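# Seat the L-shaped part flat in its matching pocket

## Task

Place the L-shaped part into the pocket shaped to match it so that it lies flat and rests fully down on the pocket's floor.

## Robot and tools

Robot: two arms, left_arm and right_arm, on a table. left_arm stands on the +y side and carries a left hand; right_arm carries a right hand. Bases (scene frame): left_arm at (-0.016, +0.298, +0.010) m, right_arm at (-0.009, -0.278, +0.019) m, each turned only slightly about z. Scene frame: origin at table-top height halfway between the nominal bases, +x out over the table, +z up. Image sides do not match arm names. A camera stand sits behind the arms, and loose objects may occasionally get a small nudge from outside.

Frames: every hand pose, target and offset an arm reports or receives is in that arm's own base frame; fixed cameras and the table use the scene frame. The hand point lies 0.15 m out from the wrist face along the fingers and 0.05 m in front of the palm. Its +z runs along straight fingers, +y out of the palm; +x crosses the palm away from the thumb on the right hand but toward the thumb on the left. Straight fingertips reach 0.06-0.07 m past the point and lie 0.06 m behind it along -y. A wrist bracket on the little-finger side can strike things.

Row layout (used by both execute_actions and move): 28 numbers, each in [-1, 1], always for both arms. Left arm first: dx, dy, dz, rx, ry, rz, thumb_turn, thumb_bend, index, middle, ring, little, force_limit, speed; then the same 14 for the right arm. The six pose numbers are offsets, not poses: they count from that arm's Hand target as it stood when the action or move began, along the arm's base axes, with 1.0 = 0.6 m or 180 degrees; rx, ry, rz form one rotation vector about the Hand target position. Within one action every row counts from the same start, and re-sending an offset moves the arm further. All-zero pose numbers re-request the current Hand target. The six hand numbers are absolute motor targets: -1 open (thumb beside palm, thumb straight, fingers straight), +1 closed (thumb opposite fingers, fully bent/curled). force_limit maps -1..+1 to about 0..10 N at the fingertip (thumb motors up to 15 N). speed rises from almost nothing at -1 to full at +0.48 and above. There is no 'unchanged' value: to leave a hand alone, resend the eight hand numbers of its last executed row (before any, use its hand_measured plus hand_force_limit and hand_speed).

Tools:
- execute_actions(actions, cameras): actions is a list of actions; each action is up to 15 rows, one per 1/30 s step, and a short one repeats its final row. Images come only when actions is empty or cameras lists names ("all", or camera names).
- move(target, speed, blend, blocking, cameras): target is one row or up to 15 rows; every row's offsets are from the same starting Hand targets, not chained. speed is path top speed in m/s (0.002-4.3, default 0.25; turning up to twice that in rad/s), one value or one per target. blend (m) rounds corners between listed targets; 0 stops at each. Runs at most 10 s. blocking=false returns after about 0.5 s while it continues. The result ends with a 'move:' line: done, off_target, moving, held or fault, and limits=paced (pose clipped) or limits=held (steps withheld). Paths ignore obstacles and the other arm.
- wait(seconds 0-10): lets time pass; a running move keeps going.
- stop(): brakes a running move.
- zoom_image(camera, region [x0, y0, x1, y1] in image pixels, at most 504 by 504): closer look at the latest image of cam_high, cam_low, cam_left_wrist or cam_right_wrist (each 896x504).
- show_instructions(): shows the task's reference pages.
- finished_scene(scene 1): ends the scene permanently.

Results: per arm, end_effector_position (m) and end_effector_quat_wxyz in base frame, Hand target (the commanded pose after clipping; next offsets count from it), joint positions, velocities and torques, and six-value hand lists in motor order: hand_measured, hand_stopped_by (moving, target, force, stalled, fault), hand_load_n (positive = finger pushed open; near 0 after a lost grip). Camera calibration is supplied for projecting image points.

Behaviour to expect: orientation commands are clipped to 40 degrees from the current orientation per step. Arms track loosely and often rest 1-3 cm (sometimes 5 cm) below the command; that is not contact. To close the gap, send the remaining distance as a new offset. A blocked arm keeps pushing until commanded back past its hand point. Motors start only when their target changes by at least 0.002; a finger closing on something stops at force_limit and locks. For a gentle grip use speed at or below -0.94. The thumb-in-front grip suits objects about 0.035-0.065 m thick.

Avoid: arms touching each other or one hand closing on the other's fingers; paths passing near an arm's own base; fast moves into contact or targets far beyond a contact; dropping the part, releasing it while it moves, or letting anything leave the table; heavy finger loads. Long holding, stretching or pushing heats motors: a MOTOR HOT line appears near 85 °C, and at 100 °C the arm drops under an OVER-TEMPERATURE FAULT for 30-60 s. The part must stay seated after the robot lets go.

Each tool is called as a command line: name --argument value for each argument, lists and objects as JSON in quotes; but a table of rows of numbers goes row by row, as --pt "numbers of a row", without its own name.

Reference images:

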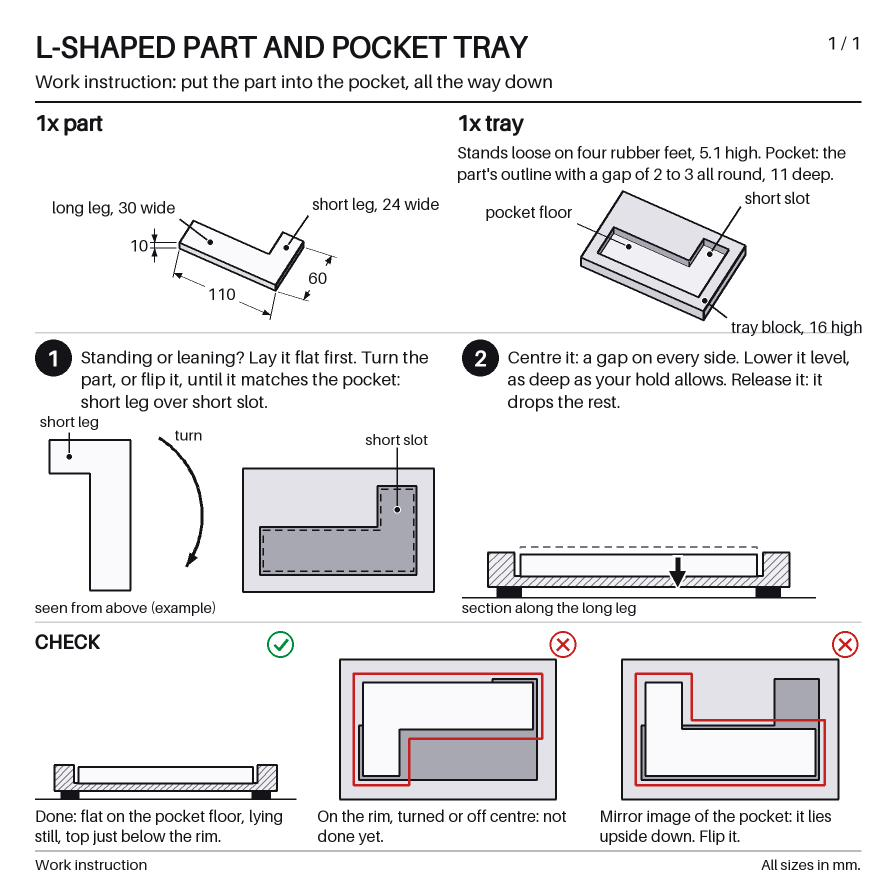

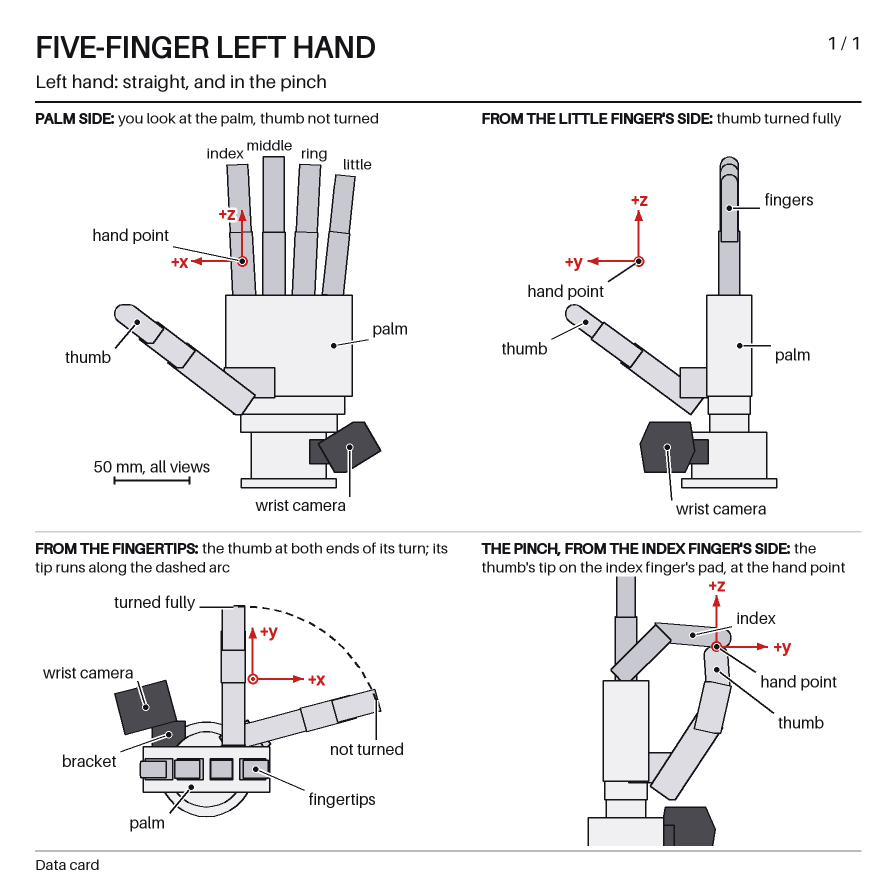

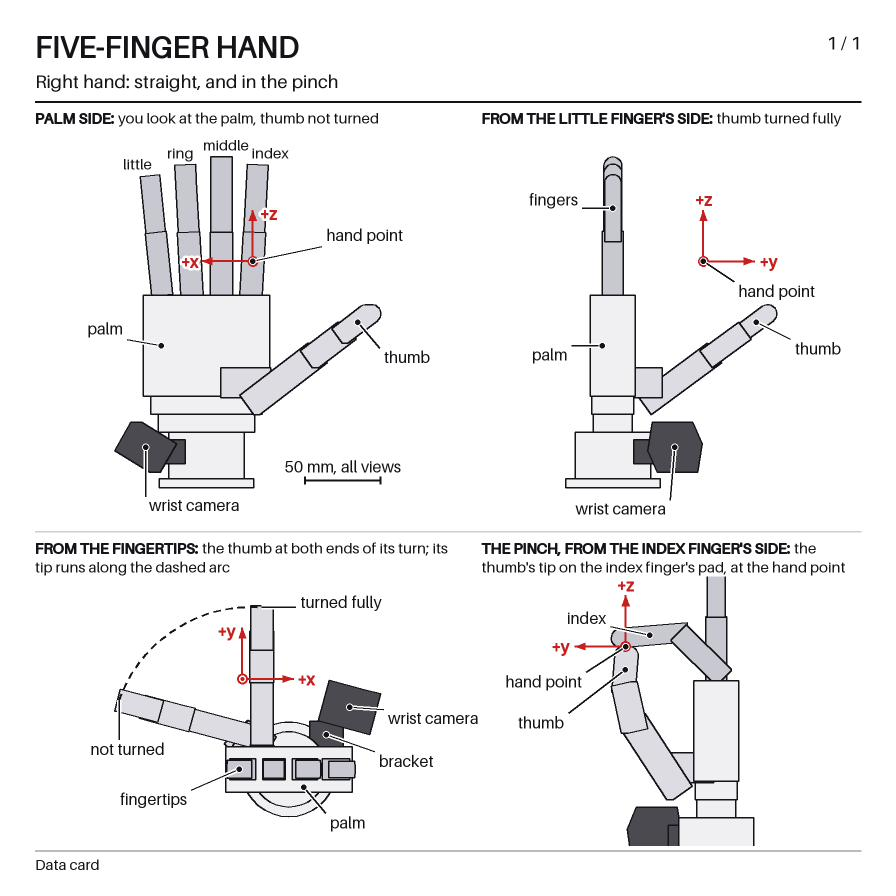

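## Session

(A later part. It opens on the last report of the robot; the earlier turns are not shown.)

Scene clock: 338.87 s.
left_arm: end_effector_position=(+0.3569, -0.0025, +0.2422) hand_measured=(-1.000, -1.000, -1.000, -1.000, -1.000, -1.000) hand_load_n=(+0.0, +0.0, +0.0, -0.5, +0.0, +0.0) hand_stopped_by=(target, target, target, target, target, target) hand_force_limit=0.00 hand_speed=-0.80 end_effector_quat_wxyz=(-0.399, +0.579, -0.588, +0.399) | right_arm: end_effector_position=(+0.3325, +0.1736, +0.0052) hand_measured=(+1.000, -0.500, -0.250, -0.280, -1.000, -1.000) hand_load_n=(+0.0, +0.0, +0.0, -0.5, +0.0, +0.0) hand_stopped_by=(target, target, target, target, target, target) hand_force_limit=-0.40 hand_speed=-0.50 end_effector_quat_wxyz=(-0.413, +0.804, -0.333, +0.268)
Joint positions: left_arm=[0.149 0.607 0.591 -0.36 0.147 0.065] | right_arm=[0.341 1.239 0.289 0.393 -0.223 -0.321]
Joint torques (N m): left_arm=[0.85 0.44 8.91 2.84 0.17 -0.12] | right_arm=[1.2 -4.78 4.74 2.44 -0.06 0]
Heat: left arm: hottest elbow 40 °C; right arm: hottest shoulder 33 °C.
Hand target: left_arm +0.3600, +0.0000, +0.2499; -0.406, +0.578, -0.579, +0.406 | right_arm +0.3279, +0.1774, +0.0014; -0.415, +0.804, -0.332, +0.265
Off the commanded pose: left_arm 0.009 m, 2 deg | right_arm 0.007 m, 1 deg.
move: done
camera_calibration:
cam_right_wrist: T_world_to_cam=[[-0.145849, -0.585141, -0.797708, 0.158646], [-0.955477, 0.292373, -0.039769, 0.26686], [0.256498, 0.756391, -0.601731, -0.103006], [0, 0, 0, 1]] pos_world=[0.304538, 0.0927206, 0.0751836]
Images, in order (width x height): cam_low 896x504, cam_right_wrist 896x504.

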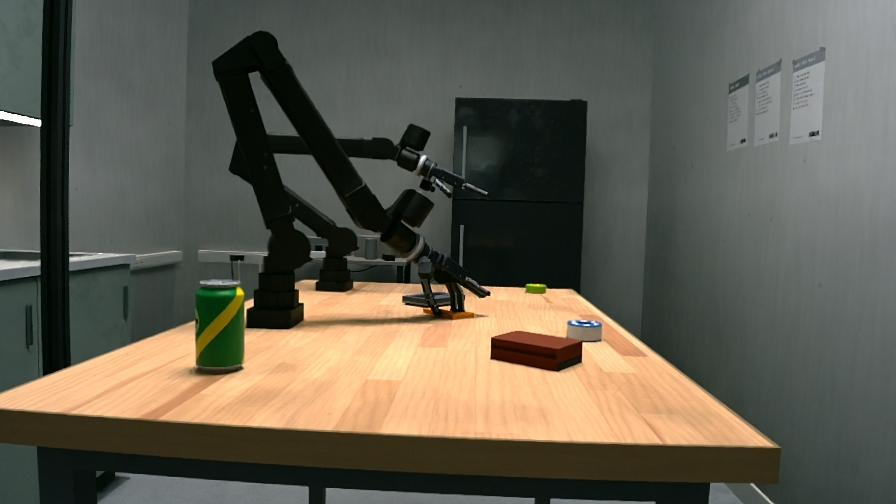

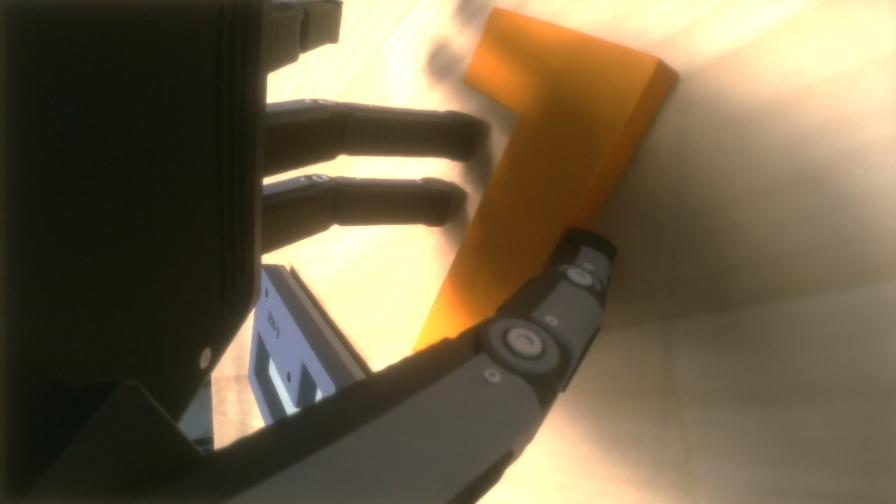

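move --target '[0,0,0,0,0,0,-1,-1,-1,-1,-1,-1,0,-0.8,-0.005,-0.0017,-0.0067,0,0,0,1,-0.5,-0.25,-0.28,-1,-1,-0.4,-0.5]' --speed 0.05 --cameras '["cam_low","cam_right_wrist"]'

zoom_image --camera "cam_low" --region '[415, 290, 480, 325]'

zoom_image --camera "cam_right_wrist" --region '[340, 0, 700, 360]'

Scene clock: 343.60 s.
left_arm: end_effector_position=(+0.3569, -0.0025, +0.2422) hand_measured=(-1.000, -1.000, -1.000, -1.000, -1.000, -1.000) hand_load_n=(+0.0, +0.0, +0.0, +0.0, +0.0, +0.0) hand_stopped_by=(target, target, target, target, target, target) hand_force_limit=0.00 hand_speed=-0.80 end_effector_quat_wxyz=(-0.399, +0.579, -0.588, +0.399) | right_arm: end_effector_position=(+0.3322, +0.1735, +0.0044) hand_measured=(+1.000, -0.500, -0.250, -0.280, -1.000, -1.000) hand_load_n=(+0.0, +0.0, +0.0, +0.0, +0.0, +0.0) hand_stopped_by=(target, target, target, target, target, target) hand_force_limit=-0.40 hand_speed=-0.50 end_effector_quat_wxyz=(-0.416, +0.802, -0.331, +0.272)
Joint positions: left_arm=[0.149 0.607 0.591 -0.36 0.147 0.065] | right_arm=[0.341 1.245 0.28 0.419 -0.223 -0.321]
Joint torques (N m): left_arm=[0.85 0.38 8.92 2.84 0.17 -0.12] | right_arm=[1.08 -4.25 4.42 2.15 -0.05 0.01]
Heat: left arm: hottest elbow 40 °C; right arm: hottest shoulder 33 °C.
Hand target: left_arm +0.3600, +0.0000, +0.2499; -0.406, +0.578, -0.579, +0.406 | right_arm +0.3249, +0.1763, -0.0026; -0.415, +0.804, -0.332, +0.265
Off the commanded pose: left_arm 0.009 m, 2 deg | right_arm 0.011 m, 1 deg.
move: off_target (right_arm)
camera_calibration:
cam_right_wrist: T_world_to_cam=[[-0.137538, -0.582186, -0.801338, 0.154533], [-0.955007, 0.292567, -0.0486427, 0.266375], [0.262764, 0.758593, -0.596231, -0.105844], [0, 0, 0, 1]] pos_world=[0.303456, 0.0923269, 0.0736822]
Images, in order (width x height): cam_low 896x504, cam_right_wrist 896x504.

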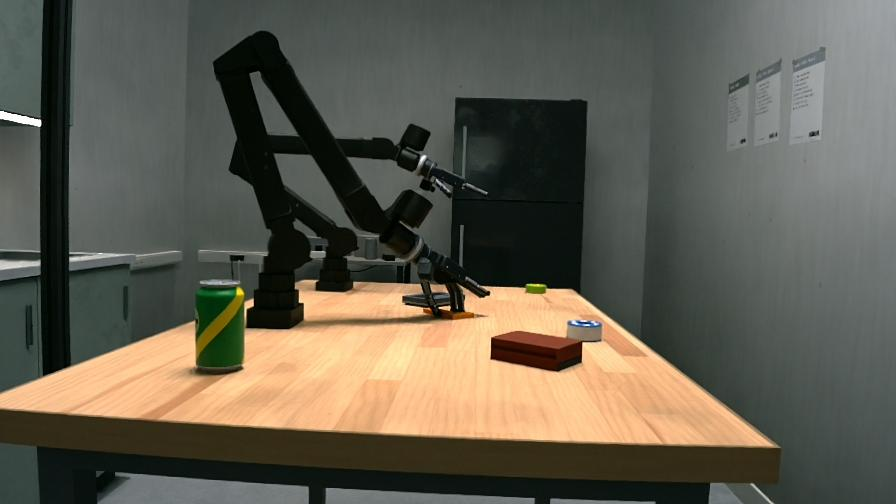

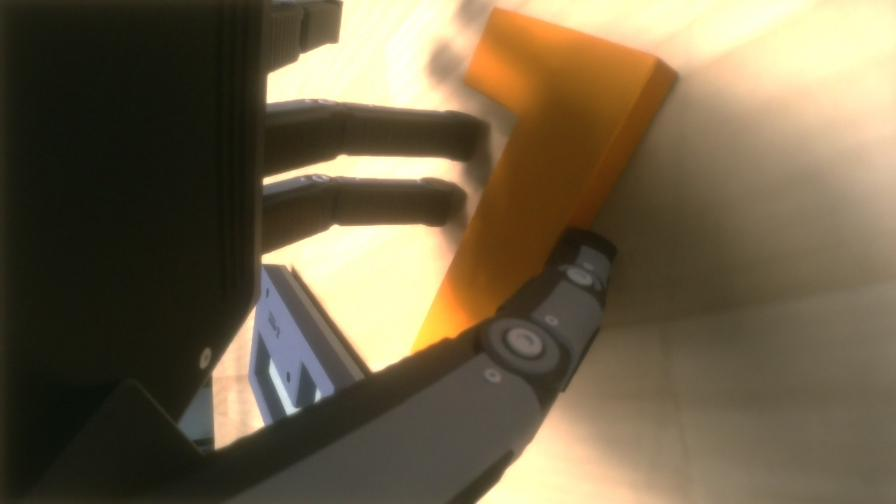

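Scaled by 7.754 from the camera's 896x504 image, which has a finer 1280x720 frame.

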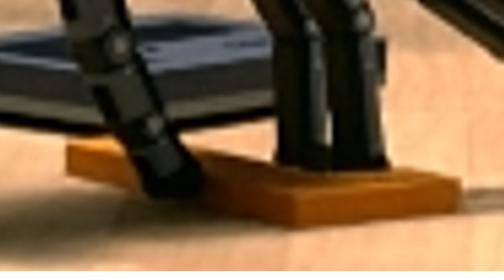

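Scaled by 1.400 from the camera's 896x504 image, which has a finer 1280x720 frame.

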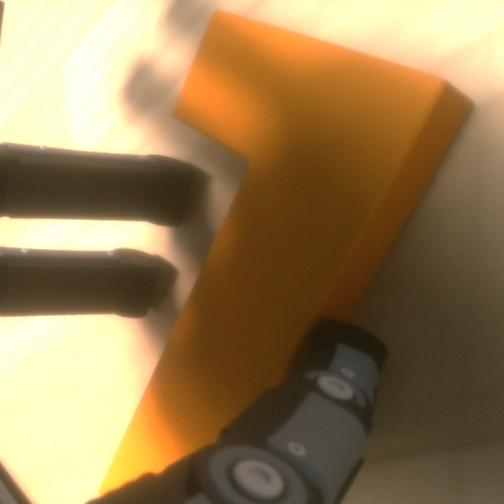

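move --target '[0,0,0,0,0,0,-1,-1,-1,-1,-1,-1,0,-0.8,0.002,0,0.007,0.0096,-0.0137,0,1,-0.5,-0.25,-0.28,-1,-1,-0.4,-0.5]' --speed 0.05 --cameras '["cam_low","cam_right_wrist"]'

zoom_image --camera "cam_low" --region '[415, 290, 480, 325]'

zoom_image --camera "cam_right_wrist" --region '[340, 0, 700, 360]'

Scene clock: 357.30 s.
left_arm: end_effector_position=(+0.3569, -0.0025, +0.2422) hand_measured=(-1.000, -1.000, -1.000, -1.000, -1.000, -1.000) hand_load_n=(-0.5, +0.0, +0.0, +0.0, +0.0, +0.0) hand_stopped_by=(target, target, target, target, target, target) hand_force_limit=0.00 hand_speed=-0.80 end_effector_quat_wxyz=(-0.399, +0.579, -0.588, +0.399) | right_arm: end_effector_position=(+0.3288, +0.1744, +0.0033) hand_measured=(+1.000, -0.500, -0.250, -0.280, -1.000, -1.000) hand_load_n=(-0.5, +0.0, +0.0, +0.0, +0.0, +0.0) hand_stopped_by=(target, target, target, target, target, target) hand_force_limit=-0.40 hand_speed=-0.50 end_effector_quat_wxyz=(-0.430, +0.794, -0.326, +0.279)
Joint positions: left_arm=[0.149 0.607 0.591 -0.36 0.147 0.065] | right_arm=[0.341 1.256 0.249 0.498 -0.232 -0.315]
Joint torques (N m): left_arm=[0.85 0.44 8.92 2.84 0.17 -0.12] | right_arm=[0.5 -4.78 4.42 2.54 -0.31 0.01]
Heat: left arm: hottest elbow 40 °C; right arm: hottest shoulder 33 °C.
Hand target: left_arm +0.3600, +0.0000, +0.2499; -0.406, +0.578, -0.579, +0.406 | right_arm +0.3260, +0.1763, +0.0015; -0.435, +0.792, -0.328, +0.277
Off the commanded pose: left_arm 0.009 m, 2 deg | right_arm 0.004 m, 1 deg.
move: done
camera_calibration:
cam_right_wrist: T_world_to_cam=[[-0.110276, -0.566493, -0.816655, 0.142135], [-0.954751, 0.288721, -0.0713555, 0.263505], [0.276208, 0.771833, -0.572698, -0.113134], [0, 0, 0, 1]] pos_world=[0.298504, 0.0917599, 0.0700856]
Images, in order (width x height): cam_low 896x504, cam_right_wrist 896x504.

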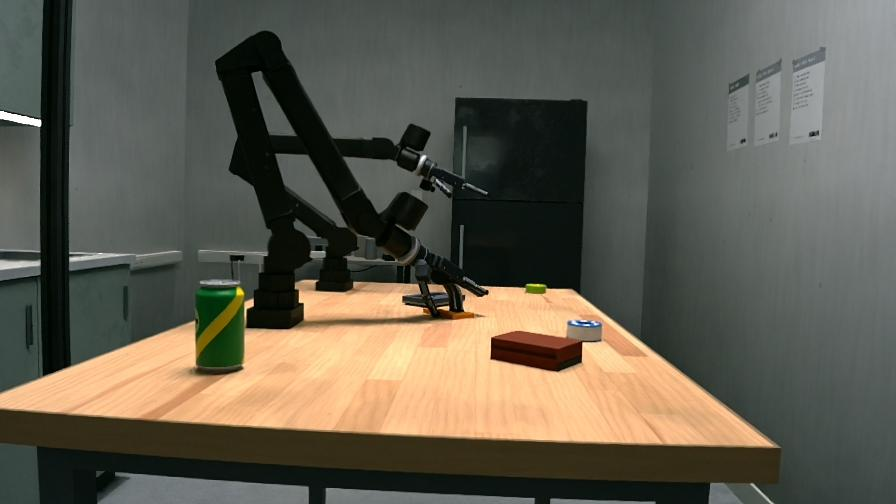

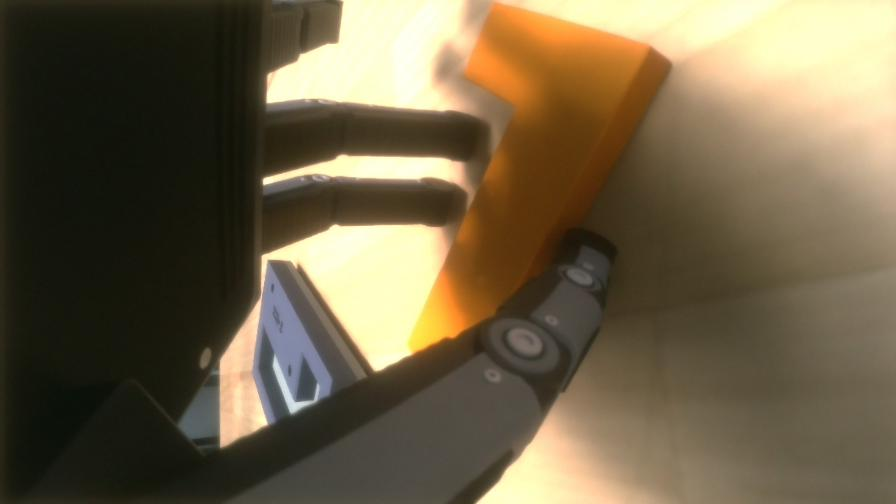

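Scaled by 7.754 from the camera's 896x504 image, which has a finer 1280x720 frame.

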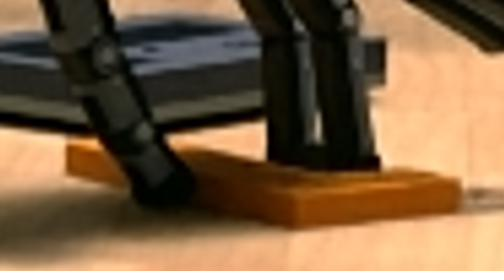

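Scaled by 1.400 from the camera's 896x504 image, which has a finer 1280x720 frame.

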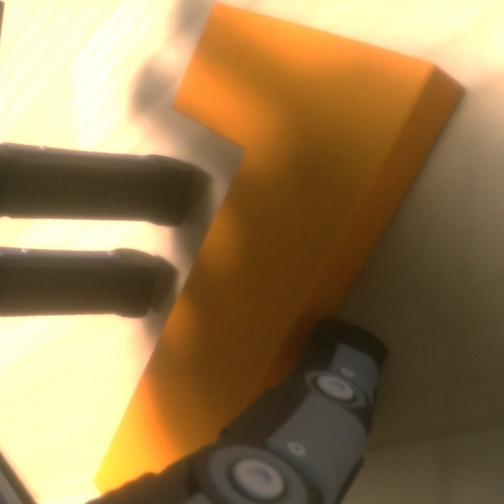

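move --target '[0,0,0,0,0,0,-1,-1,-1,-1,-1,-1,0,-0.8,0,0,0,0,0,0,1,-0.5,0.15,0.15,-1,-1,-0.4,-0.88]' --speed 0.05 --cameras '["cam_low","cam_right_wrist"]'

zoom_image --camera "cam_right_wrist" --region '[340, 0, 700, 360]'

Scene clock: 365.77 s.
left_arm: end_effector_position=(+0.3569, -0.0025, +0.2422) hand_measured=(-1.000, -1.000, -1.000, -1.000, -1.000, -1.000) hand_load_n=(-0.5, +0.0, +0.0, +0.0, +0.0, +0.0) hand_stopped_by=(target, target, target, target, target, target) hand_force_limit=0.00 hand_speed=-0.80 end_effector_quat_wxyz=(-0.399, +0.579, -0.588, +0.399) | right_arm: end_effector_position=(+0.3298, +0.1751, +0.0046) hand_measured=(+1.000, -0.502, +0.038, +0.018, -1.000, -1.000) hand_load_n=(+0.0, +5.5, +3.0, +5.0, +0.0, -0.5) hand_stopped_by=(target, target, force, force, target, target) hand_force_limit=-0.40 hand_speed=-0.88 end_effector_quat_wxyz=(-0.432, +0.793, -0.325, +0.281)
Joint positions: left_arm=[0.149 0.607 0.591 -0.36 0.147 0.065] | right_arm=[0.341 1.256 0.249 0.504 -0.234 -0.314]
Joint torques (N m): left_arm=[0.85 0.44 8.91 2.84 0.17 -0.12] | right_arm=[0.26 -4.48 4.49 2.3 -0.26 0.01]
Heat: left arm: hottest elbow 40 °C; right arm: hottest shoulder 33 °C.
Hand target: left_arm +0.3600, +0.0000, +0.2499; -0.406, +0.578, -0.579, +0.406 | right_arm +0.3261, +0.1764, +0.0016; -0.435, +0.792, -0.327, +0.277
Off the commanded pose: left_arm 0.009 m, 2 deg | right_arm 0.005 m, 1 deg.
move: done
camera_calibration:
cam_right_wrist: T_world_to_cam=[[-0.106132, -0.563129, -0.819526, 0.141823], [-0.954412, 0.288933, -0.0749369, 0.264166], [0.278987, 0.774212, -0.568122, -0.114476], [0, 0, 0, 1]] pos_world=[0.299113, 0.0921669, 0.0709869]
Images, in order (width x height): cam_low 896x504, cam_right_wrist 896x504.

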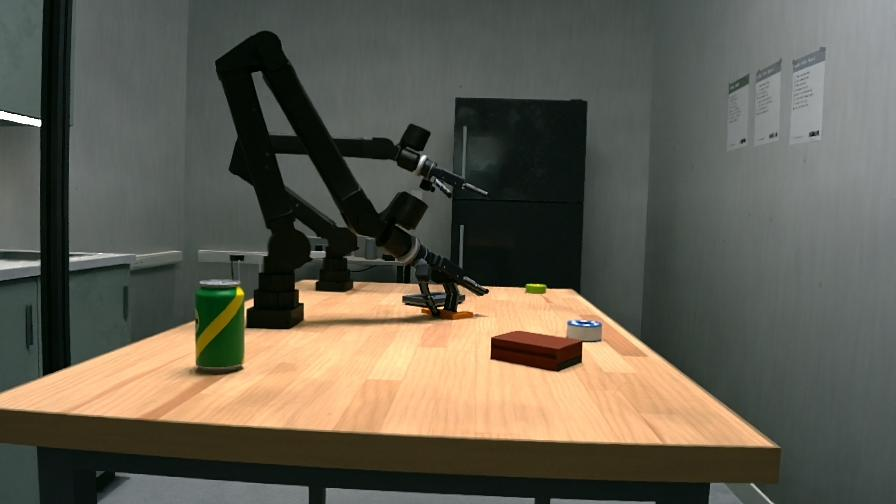

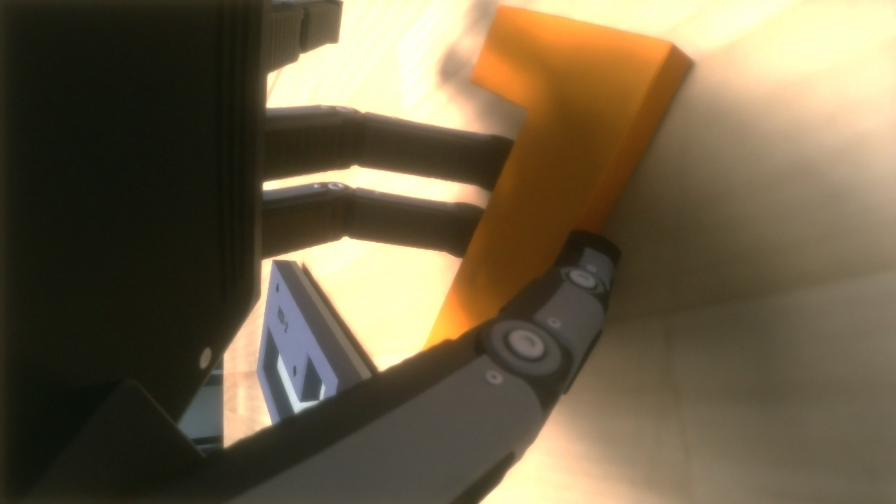

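Scaled by 1.400 from the camera's 896x504 image, which has a finer 1280x720 frame.

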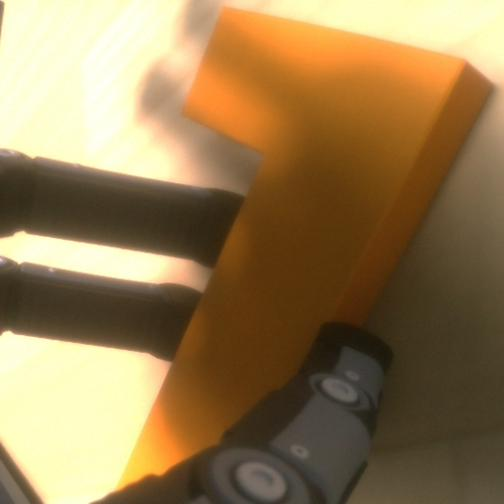

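move --target '[0,0,0,0,0,0,-1,-1,-1,-1,-1,-1,0,-0.8,0.004,0,0.1,0,0,0,1,-0.5,0.15,0.15,-1,-1,-0.4,-0.88]' --speed 0.07 --cameras '["cam_low","cam_right_wrist"]'

zoom_image --camera "cam_low" --region '[400, 250, 500, 330]'

Scene clock: 371.27 s.
left_arm: end_effector_position=(+0.3569, -0.0025, +0.2422) hand_measured=(-1.000, -1.000, -1.000, -1.000, -1.000, -1.000) hand_load_n=(+0.0, +0.0, +0.0, +0.0, -0.5, +0.0) hand_stopped_by=(target, target, target, target, target, target) hand_force_limit=0.00 hand_speed=-0.80 end_effector_quat_wxyz=(-0.399, +0.579, -0.588, +0.399) | right_arm: end_effector_position=(+0.3063, +0.1674, +0.0362) hand_measured=(+1.000, -0.502, +0.038, +0.018, -1.000, -1.000) hand_load_n=(+0.5, +6.0, +3.0, +4.5, +0.0, +0.0) hand_stopped_by=(target, target, force, force, target, target) hand_force_limit=-0.40 hand_speed=-0.88 end_effector_quat_wxyz=(-0.419, +0.803, -0.332, +0.264)
Joint positions: left_arm=[0.149 0.607 0.591 -0.36 0.147 0.065] | right_arm=[0.341 1.001 0.265 0.185 -0.237 -0.314]
Joint torques (N m): left_arm=[0.85 0.44 8.91 2.84 0.17 -0.12] | right_arm=[-0.15 -3.6 10.8 1.11 -0.3 -0.04]
Heat: left arm: hottest elbow 40 °C; right arm: hottest shoulder 33 °C.
Hand target: left_arm +0.3600, +0.0000, +0.2499; -0.406, +0.578, -0.579, +0.406 | right_arm +0.3284, +0.1763, +0.0614; -0.434, +0.792, -0.328, +0.277
Off the commanded pose: left_arm 0.009 m, 2 deg | right_arm 0.035 m, 3 deg.
move: off_target (right_arm)
camera_calibration:
cam_right_wrist: T_world_to_cam=[[-0.141853, -0.575345, -0.805516, 0.173321], [-0.957709, 0.285564, -0.0353121, 0.246477], [0.250343, 0.76644, -0.591521, -0.0730734], [0, 0, 0, 1]] pos_world=[0.278932, 0.085341, 0.105092]
Images, in order (width x height): cam_low 896x504, cam_right_wrist 896x504.

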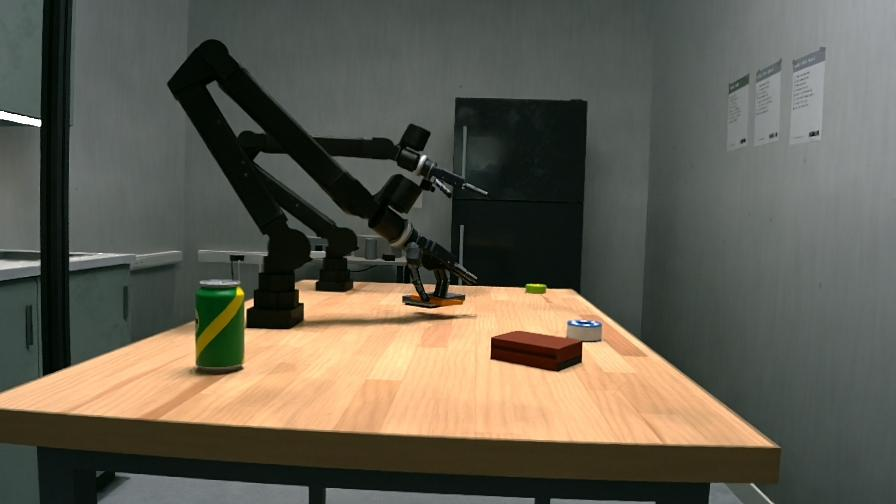

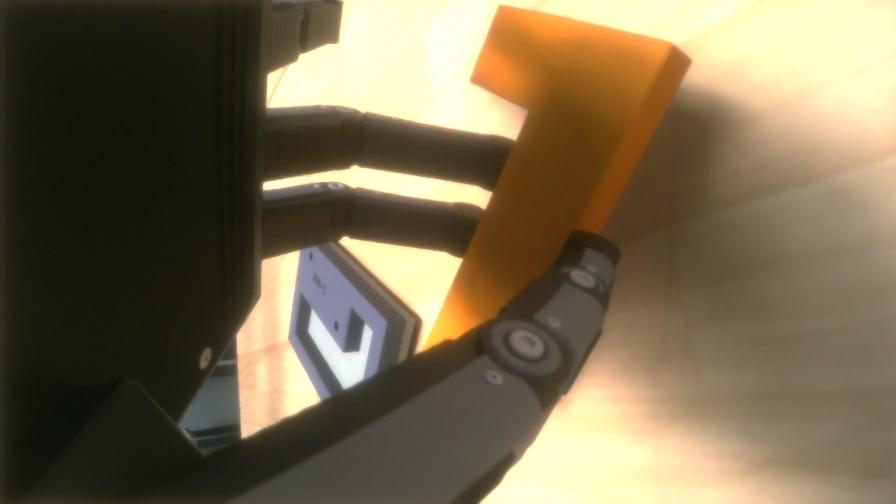

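Scaled by 5.040 from the camera's 896x504 image, which has a finer 1280x720 frame.

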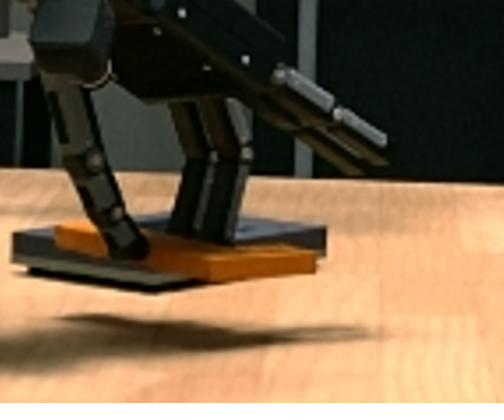

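move --pt "-0.06 0.15 0 0 0 0.083 -1 -1 -1 -1 -1 -1 0 -0.8 -0.047 0.04 0.164 0 0 -0.111 1 -0.5 0.15 0.15 -1 -1 -0.4 -0.88" --pt "-0.12 0.29 0 0 0 0.167 -1 -1 -1 -1 -1 -1 0 -0.8 -0.047 0.206 0.164 0 0 -0.278 1 -0.5 0.15 0.15 -1 -1 -0.4 -0.88" --pt "-0.176 0.424 0 0 0 0.25 -1 -1 -1 -1 -1 -1 0 -0.8 -0.044 0.3095 0.117 0 0 -0.417 1 -0.5 0.15 0.15 -1 -1 -0.4 -0.88" --speed 0.15 --blend '[0.03,0.03,0]' --cameras '["all"]'

Scene clock: 420.90 s.
left_arm: end_effector_position=(+0.2511, +0.2461, +0.2337) hand_measured=(-1.000, -1.000, -1.000, -1.000, -1.000, -1.000) hand_load_n=(+0.0, +0.0, +0.0, +0.0, +0.0, +0.0) hand_stopped_by=(target, target, target, target, target, target) hand_force_limit=0.00 hand_speed=-0.80 end_effector_quat_wxyz=(-0.517, +0.762, -0.323, +0.217) | right_arm: end_effector_position=(+0.2996, +0.3414, +0.1171) hand_measured=(+1.000, -0.502, +0.038, +0.018, -1.000, -1.000) hand_load_n=(+1.0, +6.0, +3.0, +5.0, +0.0, +0.0) hand_stopped_by=(target, target, force, force, target, target) hand_force_limit=-0.40 hand_speed=-0.88 end_effector_quat_wxyz=(+0.159, -0.434, +0.736, -0.495)
Joint positions: left_arm=[0.936 0.593 0.57 -0.362 0.151 0.065] | right_arm=[1.166 1.745 1.301 -1.674 1.002 1.975]
Joint torques (N m): left_arm=[0.85 1.49 10.48 2.82 0.03 -0.12] | right_arm=[1.2 -13.16 9.88 -1.52 0.47 0.03]
Heat: left arm: hottest elbow 40 °C; right arm: hottest elbow 36 °C.
Hand target: left_arm +0.2543, +0.2544, +0.2498; -0.530, +0.756, -0.314, +0.220 | right_arm +0.3020, +0.3619, +0.1317; +0.176, -0.429, +0.742, -0.484
Off the commanded pose: left_arm 0.019 m, 2 deg | right_arm 0.025 m, 2 deg.
joint sent to its limit (right arm) — joint 4 (wrist pitch), lower limit. The joint targets still meet the commanded pose.
move: off_target (left_arm, right_arm)
camera_calibration:
cam_left_wrist: T_world_to_cam=[[0.460701, 0.0923292, 0.88274, -0.338266], [0.208988, -0.977895, -0.00678877, 0.19089], [0.8626, 0.18761, -0.469813, -0.0406514], [0, 0, 0, 1]] pos_world=[0.151012, 0.225529, 0.280798]
cam_right_wrist: T_world_to_cam=[[-0.582373, -0.0637755, -0.810416, 0.29552], [0.0375173, 0.993747, -0.105163, -0.338585], [0.812056, -0.0916487, -0.576339, -0.034043], [0, 0, 0, 1]] pos_world=[0.21245, 0.352195, 0.184267]

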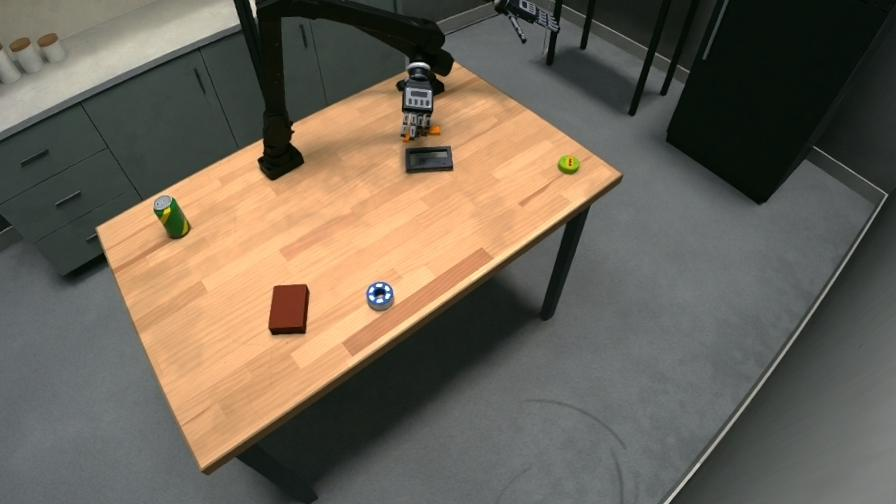

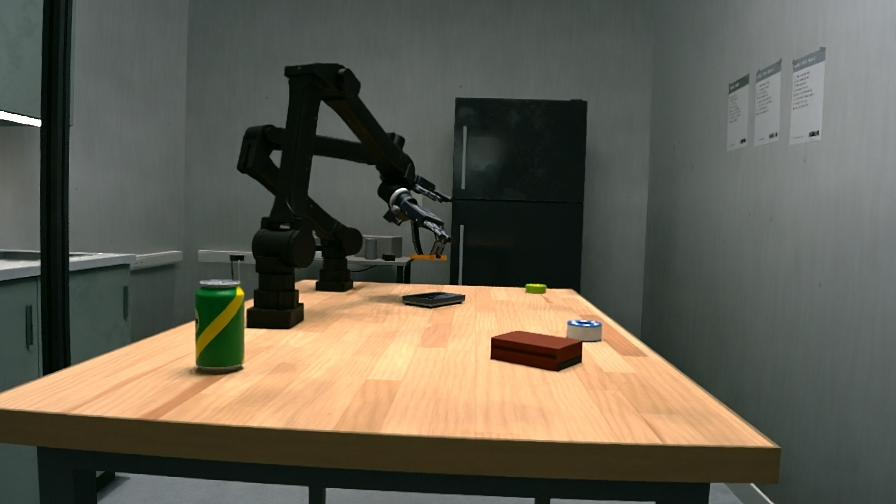

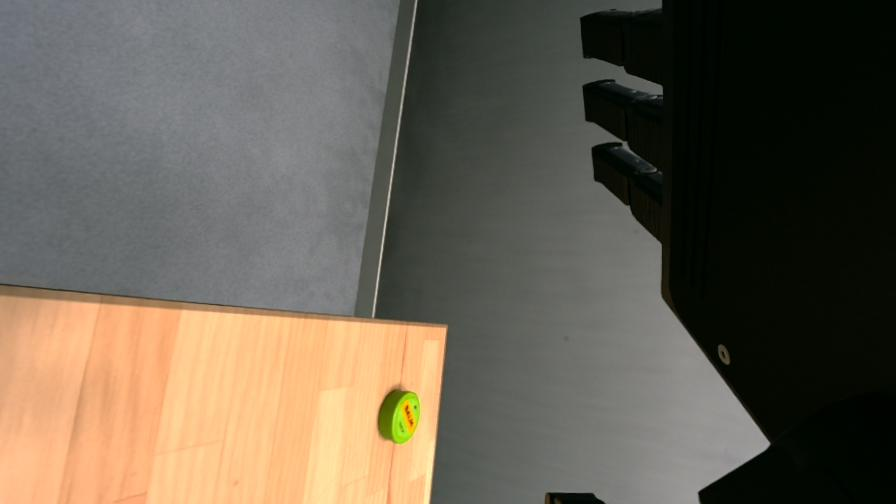

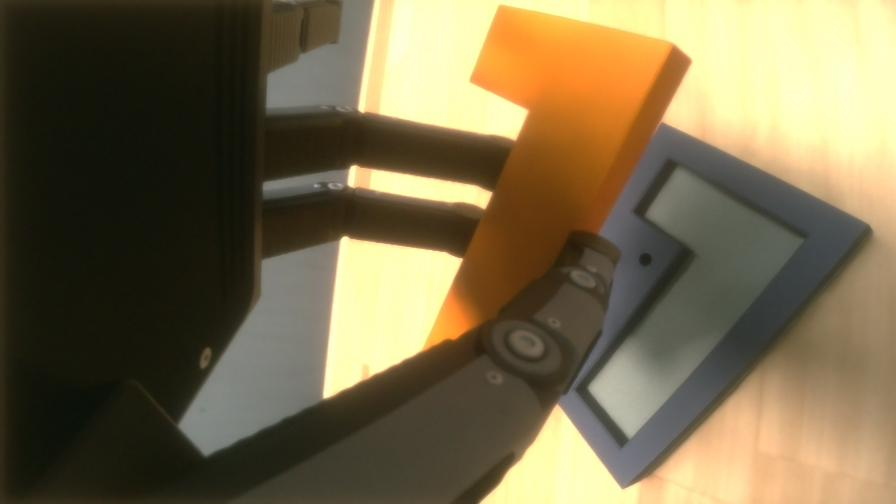

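zoom_image --camera "cam_right_wrist" --region '[400, 0, 660, 260]'

zoom_image --camera "cam_right_wrist" --region '[540, 110, 890, 500]'

Scaled by 1.938 from the camera's 896x504 image, which has a finer 1280x720 frame.

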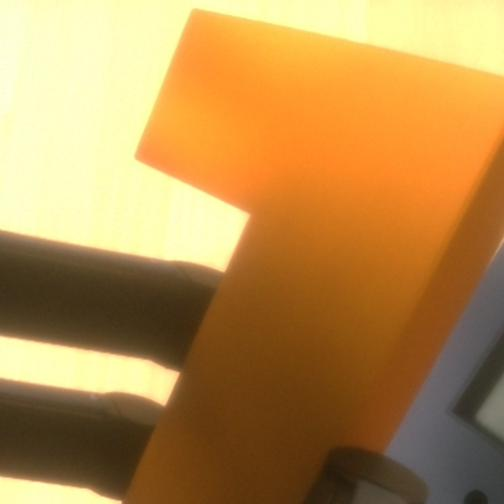

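Scaled by 1.292 from the camera's 896x504 image, which has a finer 1280x720 frame.

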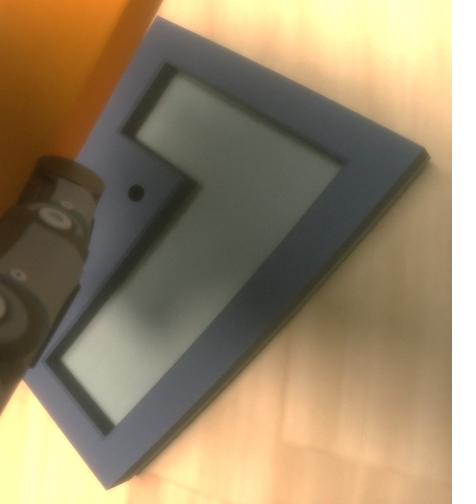

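move --target '[0,0,0,0,0,0,-1,-1,-1,-1,-1,-1,0,-0.8,0.0017,0.0207,-0.0778,0,0,-0.009,1,-0.5,0.15,0.15,-1,-1,-0.4,-0.88]' --speed 0.08 --cameras '["cam_low","cam_right_wrist"]'

zoom_image --camera "cam_right_wrist" --region '[440, 0, 896, 456]'

Scene clock: 490.00 s.
left_arm: end_effector_position=(+0.2511, +0.2461, +0.2337) hand_measured=(-1.000, -1.000, -1.000, -1.000, -1.000, -1.000) hand_load_n=(-0.5, +0.0, +0.0, +0.0, +0.0, +0.0) hand_stopped_by=(target, target, target, target, target, target) hand_force_limit=0.00 hand_speed=-0.80 end_effector_quat_wxyz=(-0.517, +0.762, -0.323, +0.217) | right_arm: end_effector_position=(+0.2987, +0.3491, +0.0752) hand_measured=(+1.000, -0.502, +0.038, +0.018, -1.000, -1.000) hand_load_n=(+0.5, +6.0, +2.5, +4.5, +0.0, +0.0) hand_stopped_by=(target, target, force, force, target, target) hand_force_limit=-0.40 hand_speed=-0.88 end_effector_quat_wxyz=(+0.144, -0.427, +0.737, -0.504)
Joint positions: left_arm=[0.936 0.593 0.57 -0.362 0.151 0.065] | right_arm=[1.173 1.844 1.309 -1.654 0.984 2.032]
Joint torques (N m): left_arm=[0.79 1.49 10.47 2.82 0.03 -0.12] | right_arm=[1.2 -14.15 9.06 -0.64 0.45 0.01]
Heat: left arm: hottest elbow 40 °C; right arm: hottest elbow 36 °C.
Hand target: left_arm +0.2543, +0.2544, +0.2498; -0.530, +0.756, -0.314, +0.220 | right_arm +0.3030, +0.3744, +0.0850; +0.169, -0.418, +0.748, -0.487
Off the commanded pose: left_arm 0.018 m, 2 deg | right_arm 0.027 m, 4 deg.
move: off_target (left_arm, right_arm)
camera_calibration:
cam_right_wrist: T_world_to_cam=[[-0.589943, -0.06482, -0.804839, 0.263737], [0.0656144, 0.989627, -0.127798, -0.355874], [0.804774, -0.128202, -0.579571, -0.0416366], [0, 0, 0, 1]] pos_world=[0.212449, 0.36394, 0.142655]
Images, in order (width x height): cam_low 896x504, cam_right_wrist 896x504.

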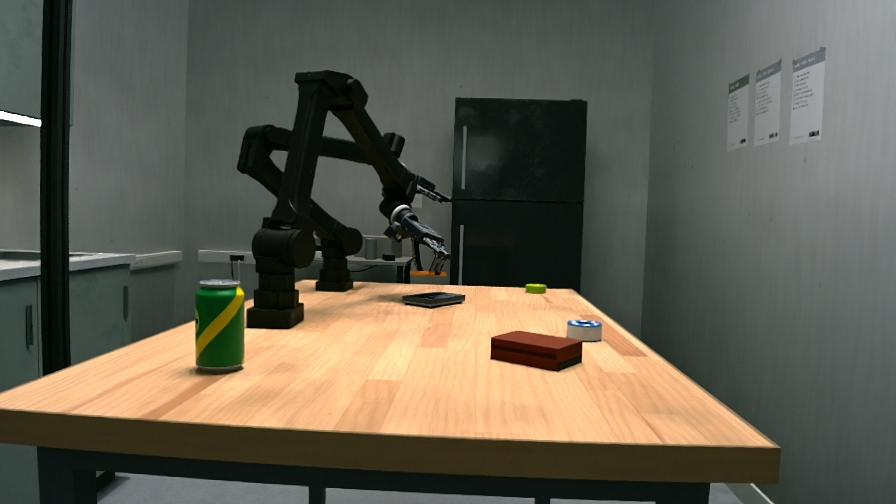

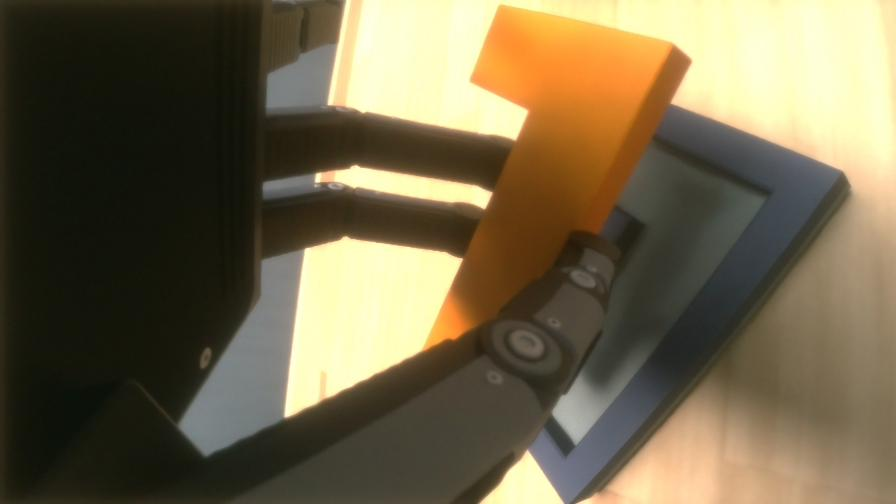

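Scaled by 1.105 from the camera's 896x504 image, which has a finer 1280x720 frame.

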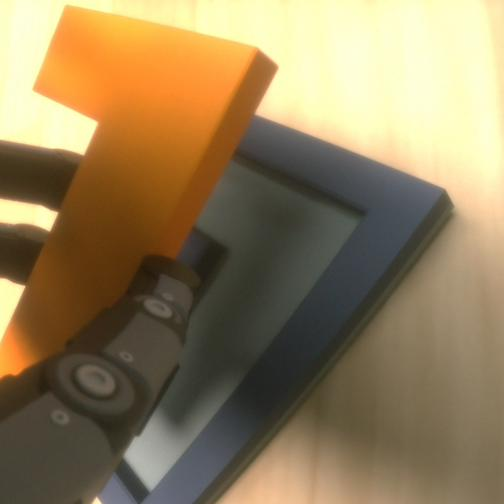

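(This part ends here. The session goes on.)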